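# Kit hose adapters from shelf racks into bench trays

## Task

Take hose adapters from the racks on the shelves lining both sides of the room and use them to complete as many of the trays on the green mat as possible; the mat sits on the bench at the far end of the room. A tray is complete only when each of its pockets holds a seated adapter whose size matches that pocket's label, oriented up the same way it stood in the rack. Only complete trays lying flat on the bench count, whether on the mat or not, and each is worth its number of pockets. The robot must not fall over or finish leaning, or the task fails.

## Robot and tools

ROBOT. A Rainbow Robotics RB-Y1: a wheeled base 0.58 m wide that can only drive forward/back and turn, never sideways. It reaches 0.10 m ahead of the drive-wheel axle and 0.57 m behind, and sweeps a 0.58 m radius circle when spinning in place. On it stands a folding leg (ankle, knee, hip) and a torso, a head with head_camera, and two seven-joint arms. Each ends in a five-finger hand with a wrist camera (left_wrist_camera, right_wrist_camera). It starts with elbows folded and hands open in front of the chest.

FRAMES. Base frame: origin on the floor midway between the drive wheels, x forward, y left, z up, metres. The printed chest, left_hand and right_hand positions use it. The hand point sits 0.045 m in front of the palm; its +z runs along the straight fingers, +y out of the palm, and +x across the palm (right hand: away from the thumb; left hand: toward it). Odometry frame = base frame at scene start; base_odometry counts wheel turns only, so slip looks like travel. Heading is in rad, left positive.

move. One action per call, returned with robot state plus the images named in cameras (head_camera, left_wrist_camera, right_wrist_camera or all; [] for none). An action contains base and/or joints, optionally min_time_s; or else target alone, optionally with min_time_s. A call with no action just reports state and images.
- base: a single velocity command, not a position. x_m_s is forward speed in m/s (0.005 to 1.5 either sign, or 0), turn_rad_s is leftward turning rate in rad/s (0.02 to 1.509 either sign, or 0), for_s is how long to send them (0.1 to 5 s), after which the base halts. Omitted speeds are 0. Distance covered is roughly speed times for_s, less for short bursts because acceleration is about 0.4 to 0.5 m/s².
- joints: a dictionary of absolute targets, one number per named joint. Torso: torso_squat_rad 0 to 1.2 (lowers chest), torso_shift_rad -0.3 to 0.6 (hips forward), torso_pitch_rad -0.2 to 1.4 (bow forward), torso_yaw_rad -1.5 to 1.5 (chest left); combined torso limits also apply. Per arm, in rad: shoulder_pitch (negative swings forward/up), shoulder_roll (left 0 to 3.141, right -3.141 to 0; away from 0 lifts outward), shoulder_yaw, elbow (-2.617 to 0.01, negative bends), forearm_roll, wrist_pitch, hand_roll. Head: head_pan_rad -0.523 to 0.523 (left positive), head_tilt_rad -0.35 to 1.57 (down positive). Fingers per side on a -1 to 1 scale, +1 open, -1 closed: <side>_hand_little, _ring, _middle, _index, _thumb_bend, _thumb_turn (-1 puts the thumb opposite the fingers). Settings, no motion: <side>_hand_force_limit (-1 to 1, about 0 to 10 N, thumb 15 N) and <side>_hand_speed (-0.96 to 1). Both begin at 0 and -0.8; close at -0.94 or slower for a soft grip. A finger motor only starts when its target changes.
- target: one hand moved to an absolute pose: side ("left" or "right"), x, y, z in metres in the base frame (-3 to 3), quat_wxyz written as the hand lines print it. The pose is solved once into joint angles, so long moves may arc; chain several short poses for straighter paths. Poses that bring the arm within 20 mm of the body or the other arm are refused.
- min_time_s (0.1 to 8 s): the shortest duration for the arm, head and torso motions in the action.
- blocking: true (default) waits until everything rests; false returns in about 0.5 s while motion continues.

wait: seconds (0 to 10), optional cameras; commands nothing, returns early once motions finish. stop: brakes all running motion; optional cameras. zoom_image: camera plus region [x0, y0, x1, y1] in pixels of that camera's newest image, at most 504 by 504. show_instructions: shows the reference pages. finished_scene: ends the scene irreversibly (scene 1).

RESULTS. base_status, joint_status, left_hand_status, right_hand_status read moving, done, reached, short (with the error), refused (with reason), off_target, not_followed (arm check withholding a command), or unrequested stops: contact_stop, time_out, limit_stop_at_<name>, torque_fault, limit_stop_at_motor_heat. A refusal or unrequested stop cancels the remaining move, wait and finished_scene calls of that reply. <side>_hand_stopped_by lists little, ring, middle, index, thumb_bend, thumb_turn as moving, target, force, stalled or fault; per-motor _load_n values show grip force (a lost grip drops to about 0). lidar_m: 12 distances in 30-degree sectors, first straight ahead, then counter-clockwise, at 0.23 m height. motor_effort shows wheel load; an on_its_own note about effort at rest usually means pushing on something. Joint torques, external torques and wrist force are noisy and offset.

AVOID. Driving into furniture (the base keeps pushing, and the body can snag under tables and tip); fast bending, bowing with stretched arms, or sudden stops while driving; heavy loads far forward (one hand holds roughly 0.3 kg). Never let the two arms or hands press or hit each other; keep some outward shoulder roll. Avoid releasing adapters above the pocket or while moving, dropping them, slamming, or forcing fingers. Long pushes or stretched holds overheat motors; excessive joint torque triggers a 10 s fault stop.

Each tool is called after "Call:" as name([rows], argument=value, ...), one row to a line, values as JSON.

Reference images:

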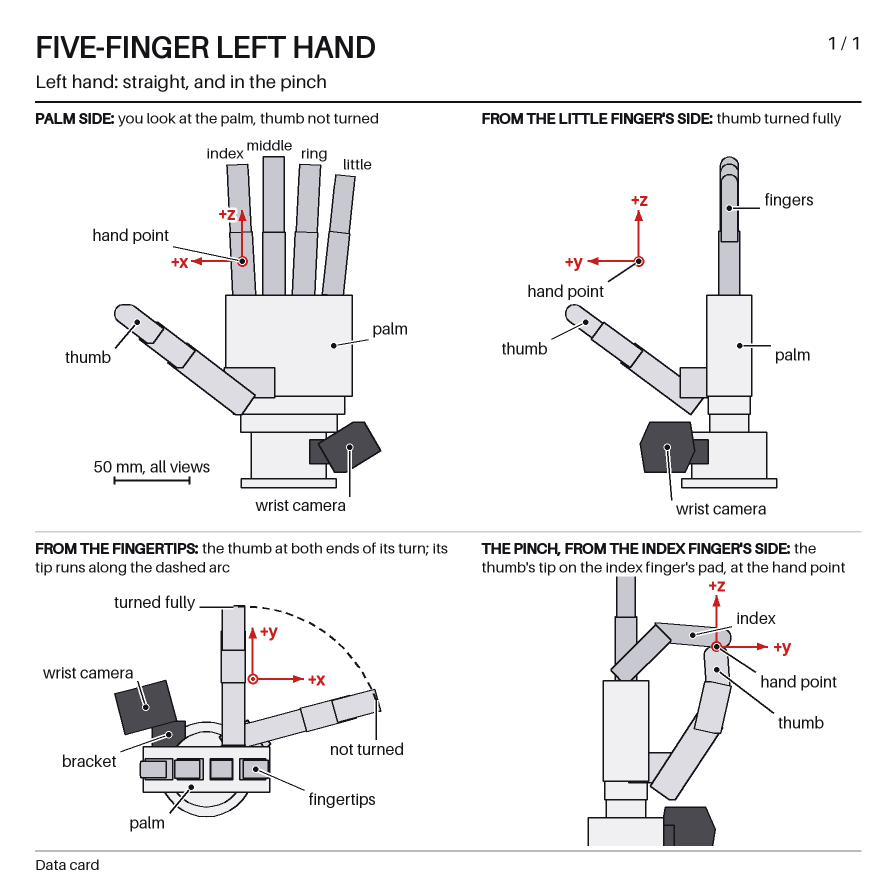

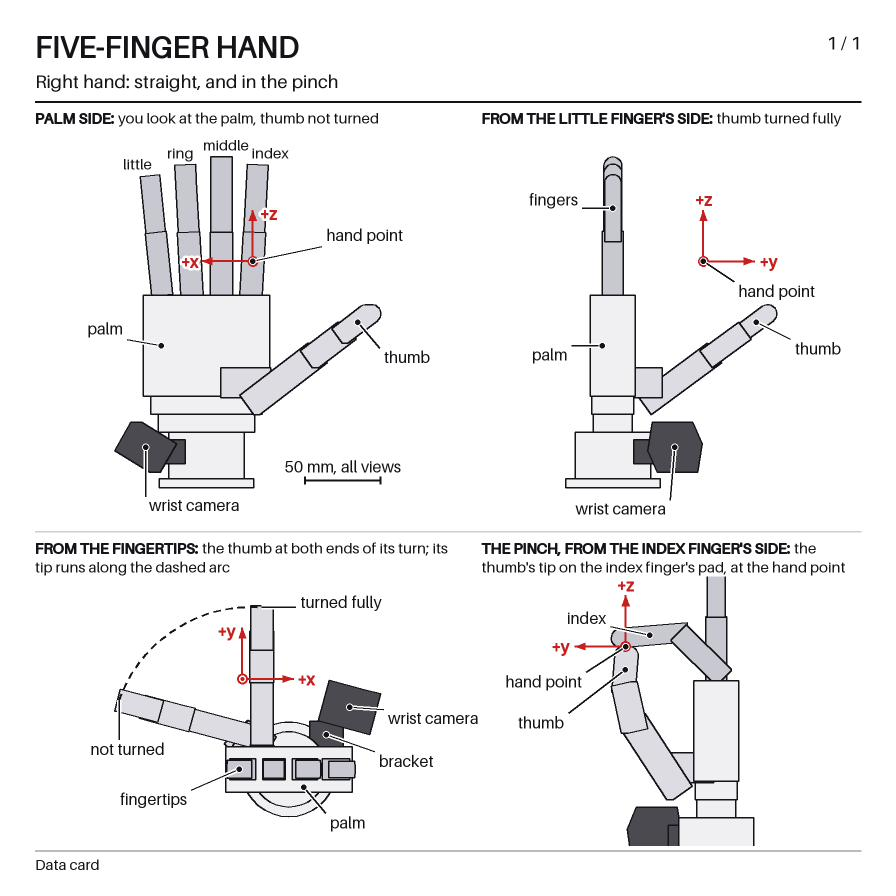

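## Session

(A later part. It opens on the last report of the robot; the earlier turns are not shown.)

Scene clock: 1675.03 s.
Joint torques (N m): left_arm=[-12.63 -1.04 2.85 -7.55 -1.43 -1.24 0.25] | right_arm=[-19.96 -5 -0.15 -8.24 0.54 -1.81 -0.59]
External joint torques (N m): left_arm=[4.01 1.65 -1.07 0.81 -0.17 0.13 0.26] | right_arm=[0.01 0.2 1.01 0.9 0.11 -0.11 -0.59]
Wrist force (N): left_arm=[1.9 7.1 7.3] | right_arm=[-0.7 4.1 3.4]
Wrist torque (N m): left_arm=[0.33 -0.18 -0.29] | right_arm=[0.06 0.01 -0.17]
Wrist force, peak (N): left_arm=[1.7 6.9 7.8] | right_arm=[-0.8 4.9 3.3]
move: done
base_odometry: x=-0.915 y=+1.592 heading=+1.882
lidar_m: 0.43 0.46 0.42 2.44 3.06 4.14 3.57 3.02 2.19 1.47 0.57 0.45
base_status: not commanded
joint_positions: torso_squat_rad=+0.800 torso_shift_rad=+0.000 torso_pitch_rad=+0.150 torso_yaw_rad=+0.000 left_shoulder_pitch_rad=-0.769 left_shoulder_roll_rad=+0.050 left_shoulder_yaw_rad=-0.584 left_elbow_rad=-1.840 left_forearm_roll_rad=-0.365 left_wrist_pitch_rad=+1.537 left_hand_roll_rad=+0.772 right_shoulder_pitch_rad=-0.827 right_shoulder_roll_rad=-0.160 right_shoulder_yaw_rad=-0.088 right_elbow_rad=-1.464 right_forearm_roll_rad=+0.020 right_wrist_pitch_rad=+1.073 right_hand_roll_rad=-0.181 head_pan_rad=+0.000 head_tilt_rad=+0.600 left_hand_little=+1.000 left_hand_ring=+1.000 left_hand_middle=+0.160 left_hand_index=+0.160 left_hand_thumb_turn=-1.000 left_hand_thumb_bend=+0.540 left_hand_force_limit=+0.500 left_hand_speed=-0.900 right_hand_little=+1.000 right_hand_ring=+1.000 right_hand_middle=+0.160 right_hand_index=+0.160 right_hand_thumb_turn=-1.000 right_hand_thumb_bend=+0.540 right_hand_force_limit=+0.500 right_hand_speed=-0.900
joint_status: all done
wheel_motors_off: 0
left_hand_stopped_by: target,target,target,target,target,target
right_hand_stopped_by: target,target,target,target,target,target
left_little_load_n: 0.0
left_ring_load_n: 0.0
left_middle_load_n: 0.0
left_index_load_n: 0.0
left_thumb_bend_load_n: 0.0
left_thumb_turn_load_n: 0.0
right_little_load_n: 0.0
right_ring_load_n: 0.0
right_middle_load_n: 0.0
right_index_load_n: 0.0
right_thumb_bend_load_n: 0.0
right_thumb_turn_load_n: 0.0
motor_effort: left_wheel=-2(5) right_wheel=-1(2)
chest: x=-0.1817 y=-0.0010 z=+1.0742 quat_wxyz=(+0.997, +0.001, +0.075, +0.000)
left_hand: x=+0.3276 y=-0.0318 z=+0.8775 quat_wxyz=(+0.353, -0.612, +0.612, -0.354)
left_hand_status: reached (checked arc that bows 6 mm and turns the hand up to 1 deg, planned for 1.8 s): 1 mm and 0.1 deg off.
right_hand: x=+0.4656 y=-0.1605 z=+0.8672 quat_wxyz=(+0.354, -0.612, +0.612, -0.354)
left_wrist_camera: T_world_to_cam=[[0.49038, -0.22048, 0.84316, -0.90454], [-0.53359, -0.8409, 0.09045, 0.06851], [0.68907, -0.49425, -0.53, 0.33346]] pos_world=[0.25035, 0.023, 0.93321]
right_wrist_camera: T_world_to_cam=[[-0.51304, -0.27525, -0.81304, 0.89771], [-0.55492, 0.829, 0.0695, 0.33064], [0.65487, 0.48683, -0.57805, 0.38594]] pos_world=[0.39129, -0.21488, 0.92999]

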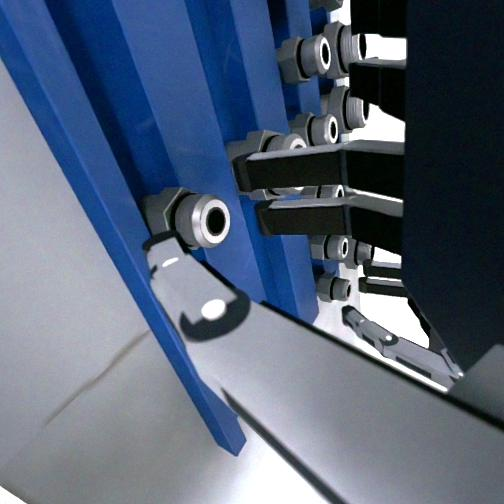

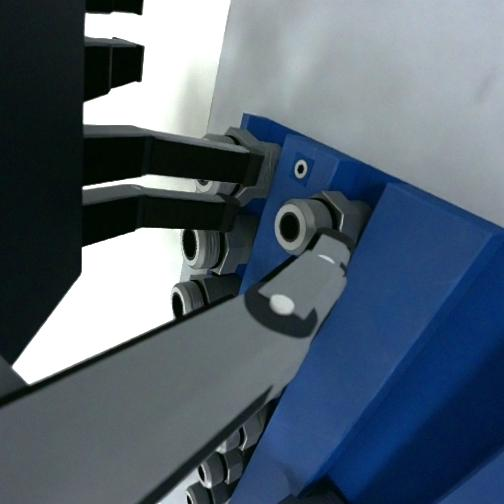

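Call:
move(target={"side": "right", "x": 0.4663, "y": -0.1602, "z": 0.851, "quat_wxyz": [0.3536, -0.6124, 0.6124, -0.3536]}, min_time_s=1.0)

Call:
move(target={"side": "left", "x": 0.3257, "y": -0.0312, "z": 0.857, "quat_wxyz": [0.3536, -0.6124, 0.6124, -0.3536]}, min_time_s=1.0)

Call:
move(joints={"right_hand_speed": -0.92, "right_hand_index": -0.35, "right_hand_middle": -0.35, "right_hand_thumb_bend": 0.0, "left_hand_speed": -0.92, "left_hand_index": -0.35, "left_hand_middle": -0.35, "left_hand_thumb_bend": 0.0})

Call:
move(target={"side": "right", "x": 0.4663, "y": -0.1602, "z": 0.869, "quat_wxyz": [0.3536, -0.6124, 0.6124, -0.3536]}, min_time_s=1.5)

Call:
move(target={"side": "left", "x": 0.3257, "y": -0.0312, "z": 0.875, "quat_wxyz": [0.3536, -0.6124, 0.6124, -0.3536]}, min_time_s=1.5, cameras=["left_wrist_camera", "right_wrist_camera"])

Call:
zoom_image(camera="left_wrist_camera", region=[130, 130, 330, 330])

Call:
zoom_image(camera="right_wrist_camera", region=[180, 130, 380, 330])

Scene clock: 1677.47 s.
Joint torques (N m): left_arm=[-12.54 -1.1 2.13 -7.77 -1.23 -1.39 0.2] | right_arm=[-19.6 -5.06 0.28 -8.21 0.64 -1.78 -0.51]
External joint torques (N m): left_arm=[4.1 1.59 -1.79 0.59 0.02 -0.01 0.21] | right_arm=[0.24 -0.02 1.4 1.08 0.21 -0.08 -0.52]
Wrist force (N): left_arm=[1.7 6.8 7.2] | right_arm=[-0.7 3.7 3.7]
Wrist torque (N m): left_arm=[0.30 -0.15 -0.29] | right_arm=[-0.04 0.01 -0.15]
Wrist force, peak (N): left_arm=[1.9 7.1 7.4] | right_arm=[0.1 4.2 4.2]
move: done
base_odometry: x=-0.915 y=+1.592 heading=+1.882
lidar_m: 0.43 0.45 0.41 2.43 3.06 4.14 3.58 3.03 2.19 1.48 0.57 0.45
base_status: not commanded
joint_positions: torso_squat_rad=+0.800 torso_shift_rad=+0.000 torso_pitch_rad=+0.150 torso_yaw_rad=+0.000 left_shoulder_pitch_rad=-0.769 left_shoulder_roll_rad=+0.050 left_shoulder_yaw_rad=-0.584 left_elbow_rad=-1.840 left_forearm_roll_rad=-0.365 left_wrist_pitch_rad=+1.537 left_hand_roll_rad=+0.772 right_shoulder_pitch_rad=-0.806 right_shoulder_roll_rad=-0.152 right_shoulder_yaw_rad=-0.083 right_elbow_rad=-1.435 right_forearm_roll_rad=+0.027 right_wrist_pitch_rad=+1.023 right_hand_roll_rad=-0.184 head_pan_rad=+0.000 head_tilt_rad=+0.600 left_hand_little=+1.000 left_hand_ring=+1.000 left_hand_middle=+0.160 left_hand_index=+0.160 left_hand_thumb_turn=-1.000 left_hand_thumb_bend=+0.540 left_hand_force_limit=+0.500 left_hand_speed=-0.900 right_hand_little=+1.000 right_hand_ring=+1.000 right_hand_middle=+0.160 right_hand_index=+0.160 right_hand_thumb_turn=-1.000 right_hand_thumb_bend=+0.540 right_hand_force_limit=+0.500 right_hand_speed=-0.900
joint_status: all done
wheel_motors_off: 0
left_hand_stopped_by: target,target,target,target,target,target
right_hand_stopped_by: target,target,target,target,target,target
left_little_load_n: -0.5
left_ring_load_n: 0.0
left_middle_load_n: 0.0
left_index_load_n: 0.0
left_thumb_bend_load_n: 0.0
left_thumb_turn_load_n: 0.0
right_little_load_n: 0.0
right_ring_load_n: 0.0
right_middle_load_n: 0.0
right_index_load_n: 0.0
right_thumb_bend_load_n: 0.0
right_thumb_turn_load_n: 0.0
motor_effort: left_wheel=-2(6) right_wheel=-2(2)
chest: x=-0.1817 y=-0.0010 z=+1.0742 quat_wxyz=(+0.997, +0.001, +0.075, +0.000)
left_hand: x=+0.3276 y=-0.0318 z=+0.8775 quat_wxyz=(+0.353, -0.612, +0.612, -0.354)
right_hand: x=+0.4663 y=-0.1604 z=+0.8511 quat_wxyz=(+0.354, -0.612, +0.612, -0.354)
right_hand_status: reached (checked arc that bows 1 mm and turns the hand up to 0 deg, planned for 1.0 s): 0 mm and 0.0 deg off.
pictures: none

Scene clock: 1678.80 s.
Joint torques (N m): left_arm=[-12.09 -0.83 2.47 -7.79 -1.41 -1.39 0.34] | right_arm=[-19.85 -4.91 0.34 -8.33 0.56 -1.81 -0.49]
External joint torques (N m): left_arm=[4.21 2.18 -1.42 0.85 -0.13 -0.06 0.35] | right_arm=[-0.01 0.14 1.46 0.96 0.12 -0.12 -0.5]
Wrist force (N): left_arm=[1.7 7.1 7.3] | right_arm=[-1.3 3.7 3.5]
Wrist torque (N m): left_arm=[0.34 -0.13 -0.32] | right_arm=[-0.04 0.08 -0.19]
Wrist force, peak (N): left_arm=[1.8 7.0 7.7] | right_arm=[-1.3 3.9 3.8]
move: done
base_odometry: x=-0.915 y=+1.592 heading=+1.882
lidar_m: 0.43 0.45 0.42 2.45 3.07 4.13 3.59 3.01 2.18 1.48 0.57 0.46
base_status: not commanded
joint_positions: torso_squat_rad=+0.800 torso_shift_rad=+0.000 torso_pitch_rad=+0.150 torso_yaw_rad=+0.000 left_shoulder_pitch_rad=-0.727 left_shoulder_roll_rad=+0.060 left_shoulder_yaw_rad=-0.613 left_elbow_rad=-1.822 left_forearm_roll_rad=-0.386 left_wrist_pitch_rad=+1.488 left_hand_roll_rad=+0.805 right_shoulder_pitch_rad=-0.806 right_shoulder_roll_rad=-0.152 right_shoulder_yaw_rad=-0.083 right_elbow_rad=-1.435 right_forearm_roll_rad=+0.027 right_wrist_pitch_rad=+1.023 right_hand_roll_rad=-0.184 head_pan_rad=+0.000 head_tilt_rad=+0.600 left_hand_little=+1.000 left_hand_ring=+1.000 left_hand_middle=+0.160 left_hand_index=+0.160 left_hand_thumb_turn=-1.000 left_hand_thumb_bend=+0.540 left_hand_force_limit=+0.500 left_hand_speed=-0.900 right_hand_little=+1.000 right_hand_ring=+1.000 right_hand_middle=+0.160 right_hand_index=+0.160 right_hand_thumb_turn=-1.000 right_hand_thumb_bend=+0.540 right_hand_force_limit=+0.500 right_hand_speed=-0.900
joint_status: all done
wheel_motors_off: 0
left_hand_stopped_by: target,target,target,target,target,target
right_hand_stopped_by: target,target,target,target,target,target
left_little_load_n: 0.0
left_ring_load_n: 0.0
left_middle_load_n: 0.0
left_index_load_n: 0.0
left_thumb_bend_load_n: 0.0
left_thumb_turn_load_n: 0.0
right_little_load_n: 0.0
right_ring_load_n: 0.0
right_middle_load_n: 0.0
right_index_load_n: 0.0
right_thumb_bend_load_n: 0.0
right_thumb_turn_load_n: 0.0
motor_effort: left_wheel=-3(5) right_wheel=-2(2)
chest: x=-0.1817 y=-0.0010 z=+1.0742 quat_wxyz=(+0.997, +0.001, +0.075, +0.000)
left_hand: x=+0.3258 y=-0.0314 z=+0.8575 quat_wxyz=(+0.354, -0.612, +0.612, -0.354)
left_hand_status: reached (checked arc that bows 1 mm and turns the hand up to 0 deg, planned for 1.0 s): 1 mm and 0.1 deg off.
right_hand: x=+0.4663 y=-0.1604 z=+0.8511 quat_wxyz=(+0.354, -0.612, +0.612, -0.354)
pictures: none

Scene clock: 1682.67 s.
Joint torques (N m): left_arm=[-11.62 -3.83 2.23 -8.69 0.25 -0.44 0.28] | right_arm=[-19.74 -4.92 0.21 -8.26 0.06 -0.99 -0.51]
External joint torques (N m): left_arm=[4.69 -0.84 -1.67 -0.06 1.54 0.88 0.29] | right_arm=[0.1 0.12 1.33 1.02 -0.37 0.71 -0.52]
Wrist force (N): left_arm=[0.7 4.1 14.2] | right_arm=[0.5 0.3 4.7]
Wrist torque (N m): left_arm=[0.51 -0.09 -0.28] | right_arm=[0.00 -0.02 -0.21]
Wrist force, peak (N): left_arm=[0.1 5.4 15.9] | right_arm=[-0.5 1.8 6.2]
move: off_target
base_odometry: x=-0.915 y=+1.592 heading=+1.882
lidar_m: 0.43 0.45 0.41 2.44 3.06 4.16 3.60 3.03 2.20 1.47 0.57 0.45
base_status: not commanded
joint_positions: torso_squat_rad=+0.800 torso_shift_rad=+0.000 torso_pitch_rad=+0.150 torso_yaw_rad=+0.000 left_shoulder_pitch_rad=-0.727 left_shoulder_roll_rad=+0.061 left_shoulder_yaw_rad=-0.613 left_elbow_rad=-1.821 left_forearm_roll_rad=-0.386 left_wrist_pitch_rad=+1.488 left_hand_roll_rad=+0.805 right_shoulder_pitch_rad=-0.806 right_shoulder_roll_rad=-0.152 right_shoulder_yaw_rad=-0.083 right_elbow_rad=-1.435 right_forearm_roll_rad=+0.027 right_wrist_pitch_rad=+1.023 right_hand_roll_rad=-0.184 head_pan_rad=+0.000 head_tilt_rad=+0.600 left_hand_little=+1.000 left_hand_ring=+1.000 left_hand_middle=-0.024 left_hand_index=-0.017 left_hand_thumb_turn=-1.000 left_hand_thumb_bend=+0.144 left_hand_force_limit=+0.500 left_hand_speed=-0.920 right_hand_little=+1.000 right_hand_ring=+1.000 right_hand_middle=-0.136 right_hand_index=-0.129 right_hand_thumb_turn=-1.000 right_hand_thumb_bend=+0.381 right_hand_force_limit=+0.500 right_hand_speed=-0.920
joint_status: left_hand_middle off_target (ended at -0.024, target -0.350); left_hand_index off_target (ended at -0.017, target -0.350); left_hand_thumb_bend off_target (ended at +0.144, target +0.000); right_hand_middle off_target (ended at -0.136, target -0.350); right_hand_index off_target (ended at -0.129, target -0.350); right_hand_thumb_bend off_target (ended at +0.381, target +0.000); the others done
wheel_motors_off: 0
left_hand_stopped_by: target,target,force,force,force,target
right_hand_stopped_by: target,target,force,force,force,target
left_little_load_n: 0.0
left_ring_load_n: 0.0
left_middle_load_n: 10.5
left_index_load_n: 15.0
left_thumb_bend_load_n: 11.0
left_thumb_turn_load_n: 1.5
right_little_load_n: 0.0
right_ring_load_n: 0.0
right_middle_load_n: 7.5
right_index_load_n: 8.5
right_thumb_bend_load_n: 11.0
right_thumb_turn_load_n: 2.5
motor_effort: left_wheel=-1(6) right_wheel=-1(2)
chest: x=-0.1817 y=-0.0010 z=+1.0742 quat_wxyz=(+0.997, +0.001, +0.075, +0.000)
left_hand: x=+0.3261 y=-0.0310 z=+0.8575 quat_wxyz=(+0.354, -0.612, +0.612, -0.354)
right_hand: x=+0.4664 y=-0.1605 z=+0.8511 quat_wxyz=(+0.354, -0.612, +0.612, -0.354)
pictures: none

Scene clock: 1684.50 s.
Joint torques (N m): left_arm=[-12.23 -3.84 2.56 -8.77 0.19 -0.41 0.25] | right_arm=[-22.02 -8.1 -1.89 -9.5 0.19 -1.57 0.05]
External joint torques (N m): left_arm=[4.08 -0.84 -1.34 -0.13 1.48 0.92 0.25] | right_arm=[-1.97 -2.87 -0.73 -0.36 -0.24 0.12 0.05]
Wrist force (N): left_arm=[0.5 4.6 14.6] | right_arm=[-0.9 4.6 4.4]
Wrist torque (N m): left_arm=[0.56 -0.11 -0.27] | right_arm=[-0.06 0.01 0.02]
Wrist force, peak (N): left_arm=[0.1 5.2 15.2] | right_arm=[-0.5 3.8 7.8]
move: done
base_odometry: x=-0.915 y=+1.592 heading=+1.882
lidar_m: 0.43 0.45 0.42 2.44 3.08 4.15 3.58 3.02 2.19 1.47 0.57 0.46
base_status: not commanded
joint_positions: torso_squat_rad=+0.800 torso_shift_rad=+0.000 torso_pitch_rad=+0.150 torso_yaw_rad=+0.000 left_shoulder_pitch_rad=-0.727 left_shoulder_roll_rad=+0.061 left_shoulder_yaw_rad=-0.613 left_elbow_rad=-1.821 left_forearm_roll_rad=-0.386 left_wrist_pitch_rad=+1.488 left_hand_roll_rad=+0.805 right_shoulder_pitch_rad=-0.832 right_shoulder_roll_rad=-0.160 right_shoulder_yaw_rad=-0.089 right_elbow_rad=-1.457 right_forearm_roll_rad=+0.020 right_wrist_pitch_rad=+1.071 right_hand_roll_rad=-0.181 head_pan_rad=+0.000 head_tilt_rad=+0.600 left_hand_little=+1.000 left_hand_ring=+1.000 left_hand_middle=-0.024 left_hand_index=-0.017 left_hand_thumb_turn=-1.000 left_hand_thumb_bend=+0.144 left_hand_force_limit=+0.500 left_hand_speed=-0.920 right_hand_little=+1.000 right_hand_ring=+1.000 right_hand_middle=-0.136 right_hand_index=-0.129 right_hand_thumb_turn=-1.000 right_hand_thumb_bend=+0.381 right_hand_force_limit=+0.500 right_hand_speed=-0.920
joint_status: all done
wheel_motors_off: 0
left_hand_stopped_by: target,target,force,force,force,target
right_hand_stopped_by: target,target,force,force,force,target
left_little_load_n: 0.0
left_ring_load_n: 0.0
left_middle_load_n: 10.5
left_index_load_n: 15.0
left_thumb_bend_load_n: 11.0
left_thumb_turn_load_n: 1.5
right_little_load_n: -0.5
right_ring_load_n: 0.0
right_middle_load_n: 6.5
right_index_load_n: 8.0
right_thumb_bend_load_n: 11.0
right_thumb_turn_load_n: 2.5
motor_effort: left_wheel=-1(6) right_wheel=-1(2)
chest: x=-0.1817 y=-0.0010 z=+1.0742 quat_wxyz=(+0.997, +0.001, +0.075, +0.000)
left_hand: x=+0.3261 y=-0.0310 z=+0.8575 quat_wxyz=(+0.354, -0.612, +0.612, -0.354)
right_hand: x=+0.4668 y=-0.1598 z=+0.8678 quat_wxyz=(+0.354, -0.612, +0.612, -0.353)
right_hand_status: reached (checked arc that bows 0 mm and turns the hand up to 0 deg, planned for 1.5 s): 1 mm and 0.0 deg off.
pictures: none

Scene clock: 1686.33 s.
Joint torques (N m): left_arm=[-15.87 -3.7 5.68 -9.71 -1.01 -1.06 -0.31] | right_arm=[-22.2 -7.96 -2.33 -9.31 0.32 -1.59 0.14]
External joint torques (N m): left_arm=[0.64 -0.91 1.77 -1.32 0.25 0.3 -0.3] | right_arm=[-2.16 -2.73 -1.17 -0.17 -0.11 0.11 0.13]
Wrist force (N): left_arm=[1.8 7.7 7.8] | right_arm=[-0.7 4.9 3.6]
Wrist torque (N m): left_arm=[0.30 -0.17 -0.47] | right_arm=[0.04 0.03 0.02]
Wrist force, peak (N): left_arm=[0.4 5.3 16.4] | right_arm=[-1.2 5.1 4.6]
move: done
base_odometry: x=-0.915 y=+1.592 heading=+1.882
lidar_m: 0.42 0.44 0.42 2.44 3.07 4.13 3.58 3.02 2.18 1.47 0.57 0.46
base_status: not commanded
joint_positions: torso_squat_rad=+0.800 torso_shift_rad=+0.000 torso_pitch_rad=+0.150 torso_yaw_rad=+0.000 left_shoulder_pitch_rad=-0.758 left_shoulder_roll_rad=+0.052 left_shoulder_yaw_rad=-0.592 left_elbow_rad=-1.844 left_forearm_roll_rad=-0.371 left_wrist_pitch_rad=+1.532 left_hand_roll_rad=+0.777 right_shoulder_pitch_rad=-0.832 right_shoulder_roll_rad=-0.160 right_shoulder_yaw_rad=-0.089 right_elbow_rad=-1.457 right_forearm_roll_rad=+0.020 right_wrist_pitch_rad=+1.071 right_hand_roll_rad=-0.181 head_pan_rad=+0.000 head_tilt_rad=+0.600 left_hand_little=+1.000 left_hand_ring=+1.000 left_hand_middle=-0.025 left_hand_index=-0.017 left_hand_thumb_turn=-1.000 left_hand_thumb_bend=+0.144 left_hand_force_limit=+0.500 left_hand_speed=-0.920 right_hand_little=+1.000 right_hand_ring=+1.000 right_hand_middle=-0.136 right_hand_index=-0.129 right_hand_thumb_turn=-1.000 right_hand_thumb_bend=+0.381 right_hand_force_limit=+0.500 right_hand_speed=-0.920
joint_status: all done
wheel_motors_off: 0
left_hand_stopped_by: target,target,force,force,force,target
right_hand_stopped_by: target,target,force,force,force,target
left_little_load_n: 0.0
left_ring_load_n: 0.0
left_middle_load_n: 1.5
left_index_load_n: 16.0
left_thumb_bend_load_n: 6.5
left_thumb_turn_load_n: -0.5
right_little_load_n: 0.0
right_ring_load_n: 0.0
right_middle_load_n: 6.5
right_index_load_n: 8.0
right_thumb_bend_load_n: 10.5
right_thumb_turn_load_n: 2.5
motor_effort: left_wheel=-3(6) right_wheel=-1(2)
chest: x=-0.1817 y=-0.0010 z=+1.0742 quat_wxyz=(+0.997, +0.001, +0.075, +0.000)
left_hand: x=+0.3259 y=-0.0315 z=+0.8741 quat_wxyz=(+0.354, -0.612, +0.612, -0.354)
left_hand_status: reached (checked arc that bows 1 mm and turns the hand up to 0 deg, planned for 1.5 s): 1 mm and 0.1 deg off.
right_hand: x=+0.4668 y=-0.1598 z=+0.8679 quat_wxyz=(+0.354, -0.612, +0.612, -0.353)
left_wrist_camera: T_world_to_cam=[[0.48989, -0.22124, 0.84325, -0.90071], [-0.53404, -0.84069, 0.08968, 0.06899], [0.68907, -0.49426, -0.52999, 0.33297]] pos_world=[0.24865, 0.0233, 0.92981]
right_wrist_camera: T_world_to_cam=[[-0.51279, -0.27529, -0.81318, 0.89906], [-0.55542, 0.82864, 0.06972, 0.33074], [0.65464, 0.48741, -0.57782, 0.38515]] pos_world=[0.39259, -0.21428, 0.93059]

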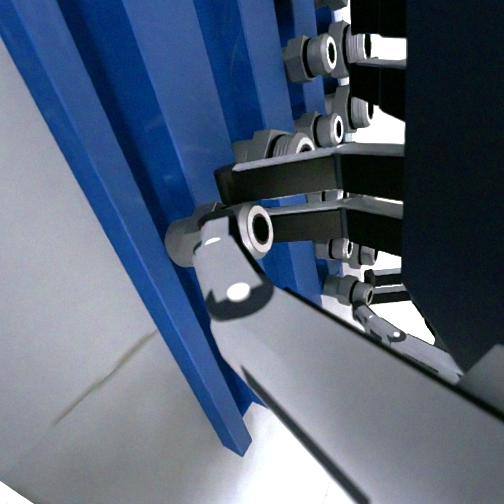

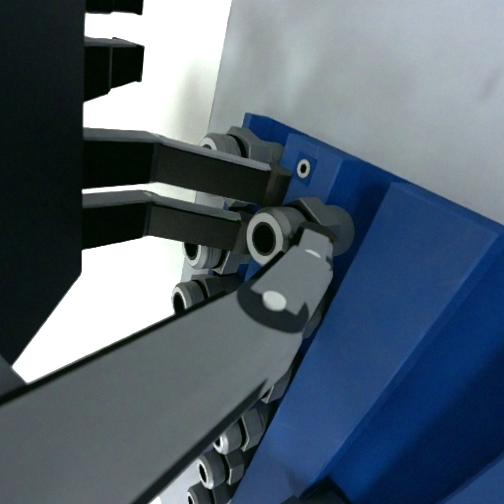

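Scaled by 2.520 from the camera's image (finer frame: 720x720).

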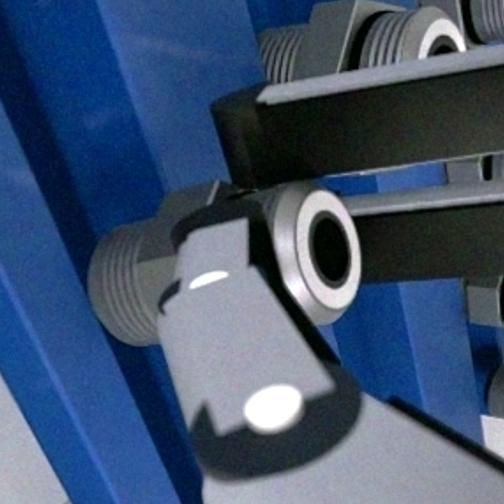

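Scaled by 2.520 from the camera's image (finer frame: 720x720).

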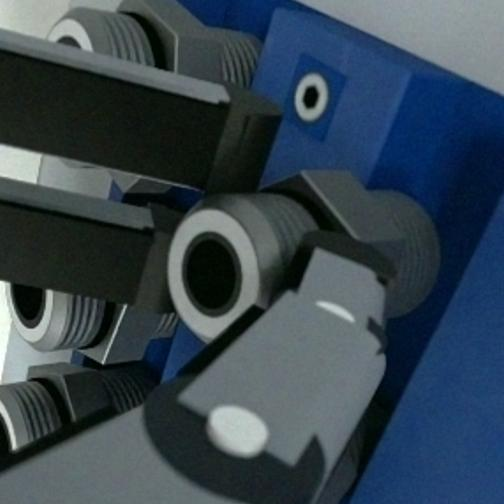

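Call:
move(joints={"left_hand_middle": -0.3, "left_hand_thumb_bend": -0.03})

Call:
move(target={"side": "left", "x": 0.3257, "y": -0.0312, "z": 0.95, "quat_wxyz": [0.3536, -0.6124, 0.6124, -0.3536]}, min_time_s=1.5)

Call:
move(target={"side": "right", "x": 0.4663, "y": -0.1602, "z": 0.95, "quat_wxyz": [0.3536, -0.6124, 0.6124, -0.3536]}, min_time_s=1.5)

Call:
move(joints={"left_shoulder_pitch_rad": -0.807, "left_shoulder_roll_rad": 0.25, "left_shoulder_yaw_rad": 0.212, "left_elbow_rad": -2.176, "left_forearm_roll_rad": 0.12, "left_wrist_pitch_rad": 1.781, "left_hand_roll_rad": 0.118}, min_time_s=1.5)

Call:
move(joints={"right_shoulder_pitch_rad": -0.811, "right_shoulder_roll_rad": -0.255, "right_shoulder_yaw_rad": -0.201, "right_elbow_rad": -2.174, "right_forearm_roll_rad": -0.119, "right_wrist_pitch_rad": 1.784, "right_hand_roll_rad": -0.127}, min_time_s=1.5, cameras=["head_camera", "left_wrist_camera", "right_wrist_camera"])

Call:
zoom_image(camera="head_camera", region=[110, 130, 210, 220])

Call:
zoom_image(camera="head_camera", region=[660, 110, 760, 210])

Call:
zoom_image(camera="left_wrist_camera", region=[130, 130, 330, 330])

Call:
zoom_image(camera="right_wrist_camera", region=[180, 130, 380, 330])

Scene clock: 1687.83 s.
Joint torques (N m): left_arm=[-16.67 -3.56 5.34 -9.91 -1.06 -1.1 -0.35] | right_arm=[-22.2 -7.64 -2.19 -9.35 0.16 -1.55 0.21]
External joint torques (N m): left_arm=[-0.16 -0.77 1.43 -1.52 0.2 0.27 -0.34] | right_arm=[-2.16 -2.41 -1.03 -0.21 -0.27 0.15 0.2]
Wrist force (N): left_arm=[1.7 7.5 8.0] | right_arm=[-0.7 5.6 4.2]
Wrist torque (N m): left_arm=[0.25 -0.15 -0.47] | right_arm=[0.08 -0.03 0.02]
Wrist force, peak (N): left_arm=[1.7 8.0 8.1] | right_arm=[-0.7 5.6 4.2]
move: off_target
base_odometry: x=-0.915 y=+1.592 heading=+1.882
lidar_m: 0.43 0.46 0.41 2.44 3.08 4.15 3.57 3.01 2.19 1.46 0.57 0.45
base_status: not commanded
joint_positions: torso_squat_rad=+0.800 torso_shift_rad=+0.000 torso_pitch_rad=+0.150 torso_yaw_rad=+0.000 left_shoulder_pitch_rad=-0.758 left_shoulder_roll_rad=+0.052 left_shoulder_yaw_rad=-0.592 left_elbow_rad=-1.844 left_forearm_roll_rad=-0.371 left_wrist_pitch_rad=+1.532 left_hand_roll_rad=+0.777 right_shoulder_pitch_rad=-0.832 right_shoulder_roll_rad=-0.160 right_shoulder_yaw_rad=-0.089 right_elbow_rad=-1.457 right_forearm_roll_rad=+0.020 right_wrist_pitch_rad=+1.071 right_hand_roll_rad=-0.181 head_pan_rad=+0.000 head_tilt_rad=+0.600 left_hand_little=+1.000 left_hand_ring=+1.000 left_hand_middle=-0.067 left_hand_index=-0.017 left_hand_thumb_turn=-1.000 left_hand_thumb_bend=+0.092 left_hand_force_limit=+0.500 left_hand_speed=-0.920 right_hand_little=+1.000 right_hand_ring=+1.000 right_hand_middle=-0.136 right_hand_index=-0.129 right_hand_thumb_turn=-1.000 right_hand_thumb_bend=+0.381 right_hand_force_limit=+0.500 right_hand_speed=-0.920
joint_status: left_hand_middle off_target (ended at -0.067, target -0.300); left_hand_thumb_bend off_target (ended at +0.092, target -0.030)
wheel_motors_off: 0
left_hand_stopped_by: target,target,force,force,force,target
right_hand_stopped_by: target,target,force,force,force,target
left_little_load_n: 0.0
left_ring_load_n: 0.0
left_middle_load_n: 9.0
left_index_load_n: 18.0
left_thumb_bend_load_n: 11.0
left_thumb_turn_load_n: 2.5
right_little_load_n: 0.0
right_ring_load_n: 0.0
right_middle_load_n: 6.5
right_index_load_n: 8.0
right_thumb_bend_load_n: 11.0
right_thumb_turn_load_n: 2.5
motor_effort: left_wheel=-2(5) right_wheel=-2(2)
chest: x=-0.1817 y=-0.0010 z=+1.0742 quat_wxyz=(+0.997, +0.001, +0.075, +0.000)
left_hand: x=+0.3259 y=-0.0315 z=+0.8741 quat_wxyz=(+0.354, -0.612, +0.612, -0.354)
right_hand: x=+0.4668 y=-0.1598 z=+0.8679 quat_wxyz=(+0.354, -0.612, +0.612, -0.353)
pictures: none

Scene clock: 1689.67 s.
Joint torques (N m): left_arm=[-16.53 -1.7 5.53 -8.48 -0.9 -1.26 -0.3] | right_arm=[-22.47 -7.73 -1.86 -9.4 0.22 -1.55 0.19]
External joint torques (N m): left_arm=[0.96 -0.26 1.76 -1.31 0.2 0.26 -0.29] | right_arm=[-2.43 -2.5 -0.71 -0.26 -0.21 0.14 0.18]
Wrist force (N): left_arm=[2.0 7.8 8.0] | right_arm=[-0.6 3.5 4.5]
Wrist torque (N m): left_arm=[0.30 -0.20 -0.46] | right_arm=[-0.25 -0.07 -0.05]
Wrist force, peak (N): left_arm=[1.8 7.8 8.2] | right_arm=[-1.3 5.3 4.8]
move: done
base_odometry: x=-0.915 y=+1.592 heading=+1.882
lidar_m: 0.43 0.45 0.41 2.44 3.08 4.14 3.58 3.02 2.20 1.46 0.56 0.45
base_status: not commanded
joint_positions: torso_squat_rad=+0.800 torso_shift_rad=+0.000 torso_pitch_rad=+0.150 torso_yaw_rad=+0.000 left_shoulder_pitch_rad=-0.928 left_shoulder_roll_rad=+0.008 left_shoulder_yaw_rad=-0.474 left_elbow_rad=-1.901 left_forearm_roll_rad=-0.315 left_wrist_pitch_rad=+1.720 left_hand_roll_rad=+0.658 right_shoulder_pitch_rad=-0.832 right_shoulder_roll_rad=-0.160 right_shoulder_yaw_rad=-0.089 right_elbow_rad=-1.457 right_forearm_roll_rad=+0.020 right_wrist_pitch_rad=+1.071 right_hand_roll_rad=-0.181 head_pan_rad=+0.000 head_tilt_rad=+0.600 left_hand_little=+1.000 left_hand_ring=+1.000 left_hand_middle=-0.067 left_hand_index=-0.017 left_hand_thumb_turn=-1.000 left_hand_thumb_bend=+0.092 left_hand_force_limit=+0.500 left_hand_speed=-0.920 right_hand_little=+1.000 right_hand_ring=+1.000 right_hand_middle=-0.136 right_hand_index=-0.129 right_hand_thumb_turn=-1.000 right_hand_thumb_bend=+0.381 right_hand_force_limit=+0.500 right_hand_speed=-0.920
joint_status: all done
wheel_motors_off: 0
left_hand_stopped_by: target,target,force,force,force,target
right_hand_stopped_by: target,target,force,force,force,target
left_little_load_n: 0.0
left_ring_load_n: 0.0
left_middle_load_n: 9.0
left_index_load_n: 17.5
left_thumb_bend_load_n: 11.0
left_thumb_turn_load_n: 2.5
right_little_load_n: 0.0
right_ring_load_n: 0.0
right_middle_load_n: 6.5
right_index_load_n: 8.5
right_thumb_bend_load_n: 10.5
right_thumb_turn_load_n: 2.5
motor_effort: left_wheel=-1(4) right_wheel=-1(2)
chest: x=-0.1817 y=-0.0010 z=+1.0742 quat_wxyz=(+0.997, +0.001, +0.075, +0.000)
left_hand: x=+0.3255 y=-0.0318 z=+0.9493 quat_wxyz=(+0.354, -0.612, +0.612, -0.355)
left_hand_status: reached (checked arc that bows 4 mm and turns the hand up to 1 deg, planned for 1.5 s): 1 mm and 0.2 deg off.
right_hand: x=+0.4668 y=-0.1598 z=+0.8679 quat_wxyz=(+0.354, -0.612, +0.612, -0.353)
pictures: none

Scene clock: 1691.50 s.
Joint torques (N m): left_arm=[-16.34 -2.34 5.47 -8.58 -0.96 -1.36 -0.16] | right_arm=[-22.97 -8.4 -2.16 -8.45 0.21 -1.6 0.13]
External joint torques (N m): left_arm=[1.15 -0.9 1.7 -1.42 0.14 0.16 -0.15] | right_arm=[-1.96 -2.16 -0.87 -0.19 -0.2 0.1 0.13]
Wrist force (N): left_arm=[1.9 7.7 8.0] | right_arm=[-1.2 4.2 3.6]
Wrist torque (N m): left_arm=[0.30 -0.17 -0.48] | right_arm=[-0.07 0.05 -0.01]
Wrist force, peak (N): left_arm=[2.0 7.9 8.0] | right_arm=[-0.4 5.0 4.7]
move: done
base_odometry: x=-0.915 y=+1.592 heading=+1.882
lidar_m: 0.43 0.45 0.41 2.45 3.06 4.15 3.58 3.02 2.19 1.47 0.58 0.45
base_status: not commanded
joint_positions: torso_squat_rad=+0.800 torso_shift_rad=+0.000 torso_pitch_rad=+0.150 torso_yaw_rad=+0.000 left_shoulder_pitch_rad=-0.928 left_shoulder_roll_rad=+0.008 left_shoulder_yaw_rad=-0.474 left_elbow_rad=-1.901 left_forearm_roll_rad=-0.315 left_wrist_pitch_rad=+1.720 left_hand_roll_rad=+0.658 right_shoulder_pitch_rad=-0.984 right_shoulder_roll_rad=-0.206 right_shoulder_yaw_rad=-0.123 right_elbow_rad=-1.525 right_forearm_roll_rad=-0.014 right_wrist_pitch_rad=+1.294 right_hand_roll_rad=-0.169 head_pan_rad=+0.000 head_tilt_rad=+0.600 left_hand_little=+1.000 left_hand_ring=+1.000 left_hand_middle=-0.067 left_hand_index=-0.017 left_hand_thumb_turn=-1.000 left_hand_thumb_bend=+0.092 left_hand_force_limit=+0.500 left_hand_speed=-0.920 right_hand_little=+1.000 right_hand_ring=+1.000 right_hand_middle=-0.136 right_hand_index=-0.129 right_hand_thumb_turn=-1.000 right_hand_thumb_bend=+0.381 right_hand_force_limit=+0.500 right_hand_speed=-0.920
joint_status: all done
wheel_motors_off: 0
left_hand_stopped_by: target,target,force,force,force,target
right_hand_stopped_by: target,target,force,force,force,target
left_little_load_n: 0.0
left_ring_load_n: 0.0
left_middle_load_n: 9.0
left_index_load_n: 17.5
left_thumb_bend_load_n: 11.0
left_thumb_turn_load_n: 2.5
right_little_load_n: 0.0
right_ring_load_n: 0.0
right_middle_load_n: 6.5
right_index_load_n: 8.5
right_thumb_bend_load_n: 11.0
right_thumb_turn_load_n: 2.5
motor_effort: left_wheel=-3(4) right_wheel=-2(2)
chest: x=-0.1817 y=-0.0010 z=+1.0742 quat_wxyz=(+0.997, +0.001, +0.075, +0.000)
left_hand: x=+0.3255 y=-0.0318 z=+0.9493 quat_wxyz=(+0.354, -0.612, +0.612, -0.355)
right_hand: x=+0.4662 y=-0.1600 z=+0.9495 quat_wxyz=(+0.353, -0.613, +0.612, -0.353)
right_hand_status: reached (checked arc that bows 3 mm and turns the hand up to 0 deg, planned for 1.5 s): 1 mm and 0.0 deg off.
pictures: none

Scene clock: 1693.30 s.
Joint torques (N m): left_arm=[-13.73 6.6 2.72 -6.96 -0.07 -1.7 0.05] | right_arm=[-22.58 -8.46 -1.93 -8.43 0.38 -1.52 0.15]
External joint torques (N m): left_arm=[3.45 0.61 1.15 -1.23 0.12 0.18 0.06] | right_arm=[-1.57 -2.21 -0.63 -0.17 -0.04 0.17 0.15]
Wrist force (N): left_arm=[1.6 7.7 8.1] | right_arm=[-0.9 4.4 3.6]
Wrist torque (N m): left_arm=[0.26 -0.12 -0.47] | right_arm=[-0.06 0.06 0.02]
Wrist force, peak (N): left_arm=[2.2 7.9 8.4] | right_arm=[-1.5 4.6 4.4]
move: done
base_odometry: x=-0.915 y=+1.592 heading=+1.882
lidar_m: 0.43 0.44 0.42 2.44 3.07 4.14 3.57 3.02 2.19 1.47 0.57 0.44
base_status: not commanded
joint_positions: torso_squat_rad=+0.800 torso_shift_rad=+0.000 torso_pitch_rad=+0.150 torso_yaw_rad=+0.000 left_shoulder_pitch_rad=-0.807 left_shoulder_roll_rad=+0.250 left_shoulder_yaw_rad=+0.212 left_elbow_rad=-2.176 left_forearm_roll_rad=+0.120 left_wrist_pitch_rad=+1.781 left_hand_roll_rad=+0.118 right_shoulder_pitch_rad=-0.984 right_shoulder_roll_rad=-0.206 right_shoulder_yaw_rad=-0.123 right_elbow_rad=-1.525 right_forearm_roll_rad=-0.014 right_wrist_pitch_rad=+1.294 right_hand_roll_rad=-0.169 head_pan_rad=+0.000 head_tilt_rad=+0.600 left_hand_little=+1.000 left_hand_ring=+1.000 left_hand_middle=-0.067 left_hand_index=-0.017 left_hand_thumb_turn=-1.000 left_hand_thumb_bend=+0.092 left_hand_force_limit=+0.500 left_hand_speed=-0.920 right_hand_little=+1.000 right_hand_ring=+1.000 right_hand_middle=-0.136 right_hand_index=-0.129 right_hand_thumb_turn=-1.000 right_hand_thumb_bend=+0.381 right_hand_force_limit=+0.500 right_hand_speed=-0.920
joint_status: all done
wheel_motors_off: 0
left_hand_stopped_by: target,target,force,force,force,target
right_hand_stopped_by: target,target,force,force,force,target
left_little_load_n: 0.0
left_ring_load_n: 0.0
left_middle_load_n: 8.5
left_index_load_n: 17.5
left_thumb_bend_load_n: 11.5
left_thumb_turn_load_n: 2.5
right_little_load_n: -0.5
right_ring_load_n: 0.0
right_middle_load_n: 6.0
right_index_load_n: 8.0
right_thumb_bend_load_n: 11.0
right_thumb_turn_load_n: 2.5
motor_effort: left_wheel=-3(6) right_wheel=-2(2)
chest: x=-0.1817 y=-0.0010 z=+1.0742 quat_wxyz=(+0.997, +0.001, +0.075, +0.000)
left_hand: x=+0.3400 y=+0.1999 z=+1.0000 quat_wxyz=(+0.354, -0.612, +0.612, -0.354)
right_hand: x=+0.4662 y=-0.1601 z=+0.9495 quat_wxyz=(+0.353, -0.613, +0.612, -0.353)
pictures: none

Scene clock: 1695.10 s.
Joint torques (N m): left_arm=[-14.6 6.52 2.41 -6.65 -0.09 -1.64 0.15] | right_arm=[-16.89 -8.26 -2.41 -5.34 0.25 -1.92 0.15]
External joint torques (N m): left_arm=[2.58 0.53 0.84 -0.92 0.11 0.24 0.16] | right_arm=[-0.64 -2.37 -1.1 -0.1 -0.02 -0.21 0.14]
Wrist force (N): left_arm=[1.8 7.2 8.0] | right_arm=[-0.4 4.6 4.1]
Wrist torque (N m): left_arm=[0.22 -0.15 -0.46] | right_arm=[0.02 -0.04 0.04]
Wrist force, peak (N): left_arm=[2.0 7.7 8.3] | right_arm=[-1.2 4.9 4.9]
move: done
base_odometry: x=-0.915 y=+1.592 heading=+1.882
lidar_m: 0.43 0.45 0.41 2.45 3.06 4.13 3.57 3.02 2.19 1.46 0.57 0.46
base_status: not commanded
joint_positions: torso_squat_rad=+0.800 torso_shift_rad=+0.000 torso_pitch_rad=+0.150 torso_yaw_rad=+0.000 left_shoulder_pitch_rad=-0.807 left_shoulder_roll_rad=+0.250 left_shoulder_yaw_rad=+0.212 left_elbow_rad=-2.176 left_forearm_roll_rad=+0.120 left_wrist_pitch_rad=+1.781 left_hand_roll_rad=+0.118 right_shoulder_pitch_rad=-0.811 right_shoulder_roll_rad=-0.255 right_shoulder_yaw_rad=-0.201 right_elbow_rad=-2.174 right_forearm_roll_rad=-0.119 right_wrist_pitch_rad=+1.784 right_hand_roll_rad=-0.127 head_pan_rad=+0.000 head_tilt_rad=+0.600 left_hand_little=+1.000 left_hand_ring=+1.000 left_hand_middle=-0.067 left_hand_index=-0.017 left_hand_thumb_turn=-1.000 left_hand_thumb_bend=+0.092 left_hand_force_limit=+0.500 left_hand_speed=-0.920 right_hand_little=+1.000 right_hand_ring=+1.000 right_hand_middle=-0.136 right_hand_index=-0.129 right_hand_thumb_turn=-1.000 right_hand_thumb_bend=+0.381 right_hand_force_limit=+0.500 right_hand_speed=-0.920
joint_status: all done
wheel_motors_off: 0
left_hand_stopped_by: target,target,force,force,force,target
right_hand_stopped_by: target,target,force,force,force,target
left_little_load_n: 0.0
left_ring_load_n: 0.0
left_middle_load_n: 8.5
left_index_load_n: 18.0
left_thumb_bend_load_n: 11.0
left_thumb_turn_load_n: 2.5
right_little_load_n: 0.0
right_ring_load_n: 0.0
right_middle_load_n: 6.0
right_index_load_n: 8.5
right_thumb_bend_load_n: 11.0
right_thumb_turn_load_n: 2.5
motor_effort: left_wheel=-4(6) right_wheel=-1(2)
chest: x=-0.1817 y=-0.0010 z=+1.0742 quat_wxyz=(+0.997, +0.001, +0.075, +0.000)
left_hand: x=+0.3400 y=+0.1999 z=+1.0000 quat_wxyz=(+0.354, -0.612, +0.612, -0.354)
right_hand: x=+0.3400 y=-0.1996 z=+0.9994 quat_wxyz=(+0.353, -0.613, +0.612, -0.353)
head_camera: T_world_to_cam=[[-0.02391, -0.99971, -0.00052, -0.00207], [-0.69676, 0.01703, -0.71711, 0.8823], [0.71691, -0.01678, -0.69696, 0.9243]] pos_world=[-0.04795, -0.00159, 1.27691]
left_wrist_camera: T_world_to_cam=[[0.49038, -0.22138, 0.84292, -0.96247], [-0.53322, -0.84125, 0.08927, 0.25995], [0.68934, -0.49325, -0.53058, 0.50459]] pos_world=[0.26275, 0.2545, 1.05581]
right_wrist_camera: T_world_to_cam=[[-0.51405, -0.27535, -0.81237, 0.92961], [-0.55551, 0.82849, 0.07071, 0.28313], [0.65357, 0.48763, -0.57885, 0.56513]] pos_world=[0.26579, -0.25418, 1.06228]

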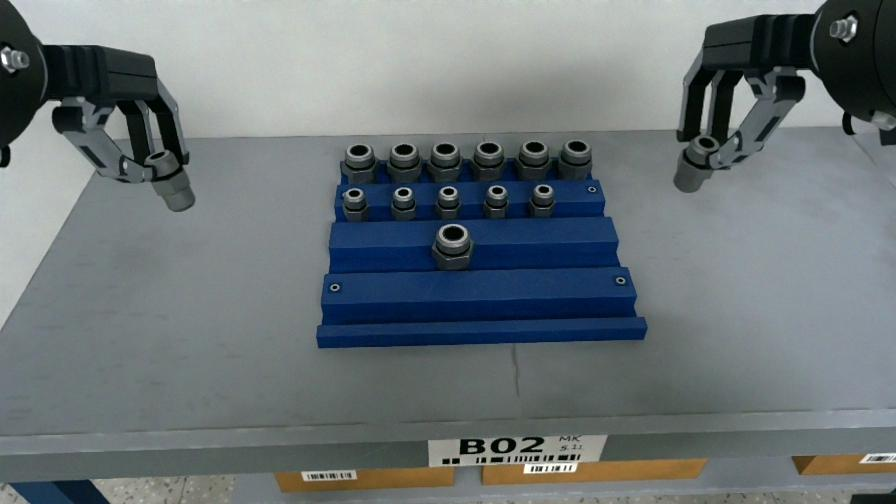

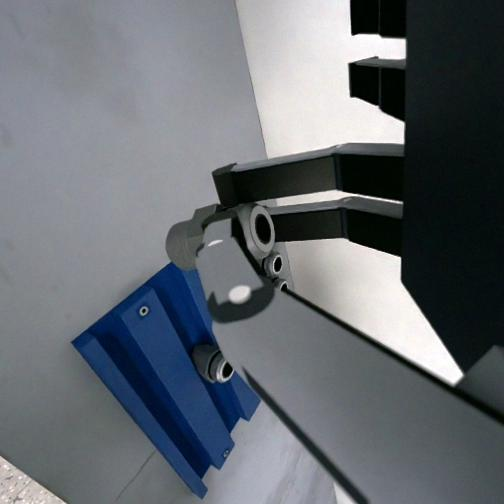

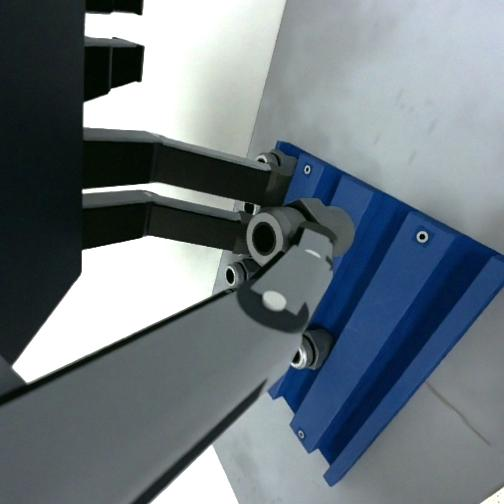

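Scaled by 5.040 from the camera's image (finer frame: 1280x720).

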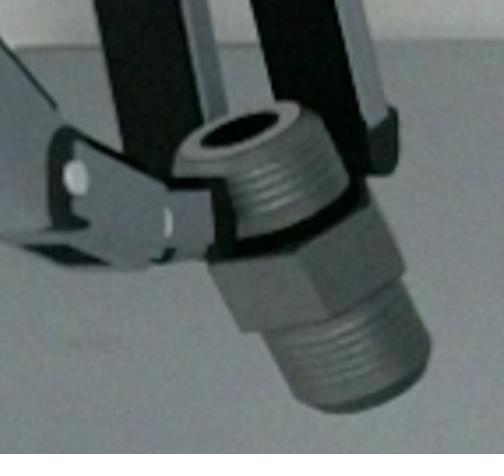

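Scaled by 5.040 from the camera's image (finer frame: 1280x720).

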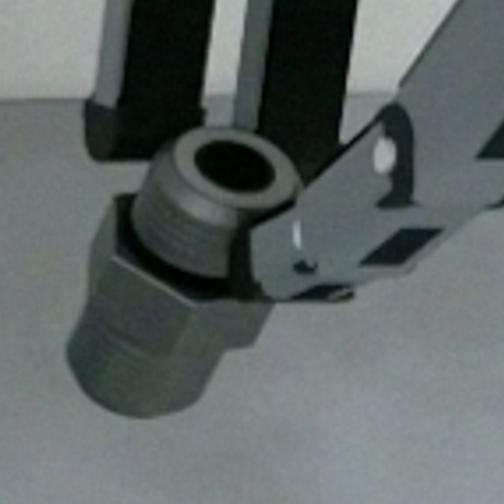

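Scaled by 2.520 from the camera's image (finer frame: 720x720).

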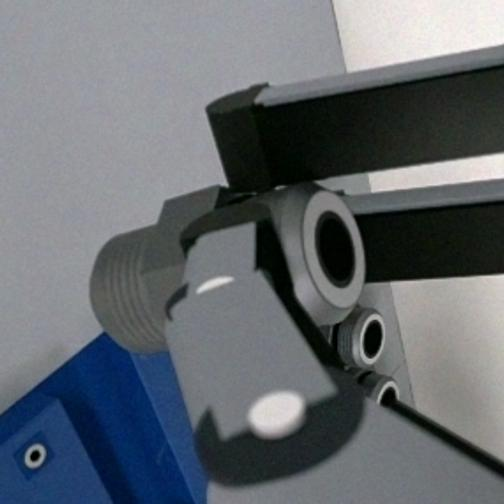

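Scaled by 2.520 from the camera's image (finer frame: 720x720).

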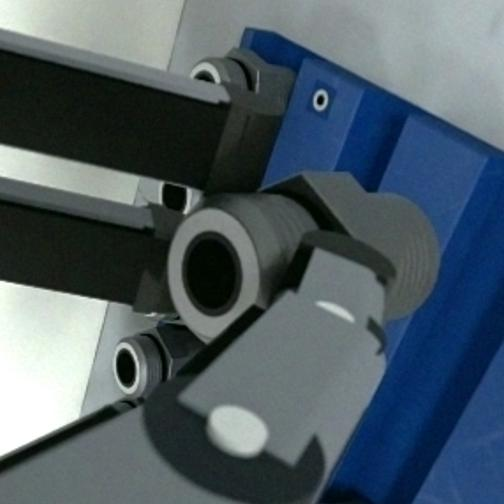

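Call:
move(base={"x_m_s": -0.45, "for_s": 1.7}, cameras=[])

Call:
move(base={"turn_rad_s": 0.881, "for_s": 2.2}, joints={"torso_squat_rad": 0.5}, cameras=[])

Scene clock: 1701.63 s.
Joint torques (N m): left_arm=[-14.6 6.58 2.29 -6.51 -0.12 -1.83 0.07] | right_arm=[-17.13 -8.35 -1.82 -5.23 0.04 -1.99 0.08]
External joint torques (N m): left_arm=[2.58 0.59 0.72 -0.78 0.08 0.06 0.08] | right_arm=[-0.89 -2.46 -0.51 0.01 -0.23 -0.28 0.08]
Wrist force (N): left_arm=[1.9 7.6 7.6] | right_arm=[-1.1 4.0 4.4]
Wrist torque (N m): left_arm=[0.28 -0.18 -0.47] | right_arm=[-0.13 0.06 -0.06]
Wrist force, peak (N): left_arm=[1.8 7.5 8.6] | right_arm=[-1.5 5.4 4.0]
move: done
base_odometry: x=-0.680 y=+0.864 heading=+1.882
lidar_m: 1.19 1.04 1.99 2.96 3.06 3.35 2.82 3.02 2.19 2.11 1.72 1.12
base_status: done (sent for 1.7 of 1.7 s)
joint_positions: torso_squat_rad=+0.800 torso_shift_rad=+0.000 torso_pitch_rad=+0.150 torso_yaw_rad=+0.000 left_shoulder_pitch_rad=-0.807 left_shoulder_roll_rad=+0.250 left_shoulder_yaw_rad=+0.212 left_elbow_rad=-2.176 left_forearm_roll_rad=+0.120 left_wrist_pitch_rad=+1.781 left_hand_roll_rad=+0.118 right_shoulder_pitch_rad=-0.811 right_shoulder_roll_rad=-0.255 right_shoulder_yaw_rad=-0.201 right_elbow_rad=-2.174 right_forearm_roll_rad=-0.119 right_wrist_pitch_rad=+1.784 right_hand_roll_rad=-0.127 head_pan_rad=+0.000 head_tilt_rad=+0.600 left_hand_little=+1.000 left_hand_ring=+1.000 left_hand_middle=-0.067 left_hand_index=-0.017 left_hand_thumb_turn=-1.000 left_hand_thumb_bend=+0.092 left_hand_force_limit=+0.500 left_hand_speed=-0.920 right_hand_little=+1.000 right_hand_ring=+1.000 right_hand_middle=-0.136 right_hand_index=-0.129 right_hand_thumb_turn=-1.000 right_hand_thumb_bend=+0.381 right_hand_force_limit=+0.500 right_hand_speed=-0.920
joint_status: not commanded
wheel_motors_off: 0
left_hand_stopped_by: target,target,force,force,force,target
right_hand_stopped_by: target,target,force,force,force,target
left_little_load_n: 0.0
left_ring_load_n: 0.0
left_middle_load_n: 8.5
left_index_load_n: 17.5
left_thumb_bend_load_n: 11.0
left_thumb_turn_load_n: 2.5
right_little_load_n: 0.0
right_ring_load_n: 0.0
right_middle_load_n: 6.0
right_index_load_n: 8.5
right_thumb_bend_load_n: 11.0
right_thumb_turn_load_n: 2.5
motor_effort: left_wheel=-7(34) right_wheel=+4(28)
chest: x=-0.1818 y=-0.0010 z=+1.0741 quat_wxyz=(+0.997, +0.001, +0.075, +0.000)
left_hand: x=+0.3399 y=+0.1999 z=+1.0001 quat_wxyz=(+0.354, -0.612, +0.612, -0.354)
right_hand: x=+0.3399 y=-0.1996 z=+0.9995 quat_wxyz=(+0.353, -0.613, +0.612, -0.353)

Scene clock: 1705.93 s.
Joint torques (N m): left_arm=[-14.32 6.83 2.1 -6.42 -0.1 -1.77 0.26] | right_arm=[-17.56 -7.91 -1.8 -5.14 0.02 -1.96 0.15]
External joint torques (N m): left_arm=[2.86 0.84 0.53 -0.69 0.1 0.12 0.27] | right_arm=[-1.32 -2.03 -0.49 0.1 -0.25 -0.26 0.15]
Wrist force (N): left_arm=[1.9 7.6 7.9] | right_arm=[-1.0 4.6 4.6]
Wrist torque (N m): left_arm=[0.28 -0.18 -0.47] | right_arm=[-0.05 0.05 -0.04]
Wrist force, peak (N): left_arm=[2.0 7.7 8.3] | right_arm=[-1.9 4.6 4.8]
move: done
base_odometry: x=-0.680 y=+0.864 heading=-2.464
lidar_m: 2.97 3.55 2.82 3.03 2.32 2.08 1.78 1.14 1.20 1.05 1.74 2.96
base_status: done (sent for 2.2 of 2.2 s)
joint_positions: torso_squat_rad=+0.500 torso_shift_rad=+0.000 torso_pitch_rad=+0.150 torso_yaw_rad=+0.000 left_shoulder_pitch_rad=-0.807 left_shoulder_roll_rad=+0.250 left_shoulder_yaw_rad=+0.212 left_elbow_rad=-2.176 left_forearm_roll_rad=+0.120 left_wrist_pitch_rad=+1.781 left_hand_roll_rad=+0.118 right_shoulder_pitch_rad=-0.811 right_shoulder_roll_rad=-0.255 right_shoulder_yaw_rad=-0.201 right_elbow_rad=-2.174 right_forearm_roll_rad=-0.119 right_wrist_pitch_rad=+1.784 right_hand_roll_rad=-0.127 head_pan_rad=+0.000 head_tilt_rad=+0.600 left_hand_little=+1.000 left_hand_ring=+1.000 left_hand_middle=-0.067 left_hand_index=-0.017 left_hand_thumb_turn=-1.000 left_hand_thumb_bend=+0.092 left_hand_force_limit=+0.500 left_hand_speed=-0.920 right_hand_little=+1.000 right_hand_ring=+1.000 right_hand_middle=-0.136 right_hand_index=-0.129 right_hand_thumb_turn=-1.000 right_hand_thumb_bend=+0.381 right_hand_force_limit=+0.500 right_hand_speed=-0.920
joint_status: all done
wheel_motors_off: 0
left_hand_stopped_by: target,target,force,force,force,target
right_hand_stopped_by: target,target,force,force,force,target
left_little_load_n: 0.0
left_ring_load_n: 0.0
left_middle_load_n: 8.5
left_index_load_n: 17.5
left_thumb_bend_load_n: 11.5
left_thumb_turn_load_n: 2.5
right_little_load_n: 0.0
right_ring_load_n: 0.0
right_middle_load_n: 6.5
right_index_load_n: 8.5
right_thumb_bend_load_n: 10.5
right_thumb_turn_load_n: 2.5
motor_effort: left_wheel=+5(34) right_wheel=+4(21)
chest: x=-0.1817 y=-0.0011 z=+1.2008 quat_wxyz=(+0.997, +0.001, +0.075, +0.000)
left_hand: x=+0.3399 y=+0.1998 z=+1.1266 quat_wxyz=(+0.354, -0.612, +0.612, -0.354)
right_hand: x=+0.3399 y=-0.1998 z=+1.1260 quat_wxyz=(+0.353, -0.613, +0.612, -0.353)


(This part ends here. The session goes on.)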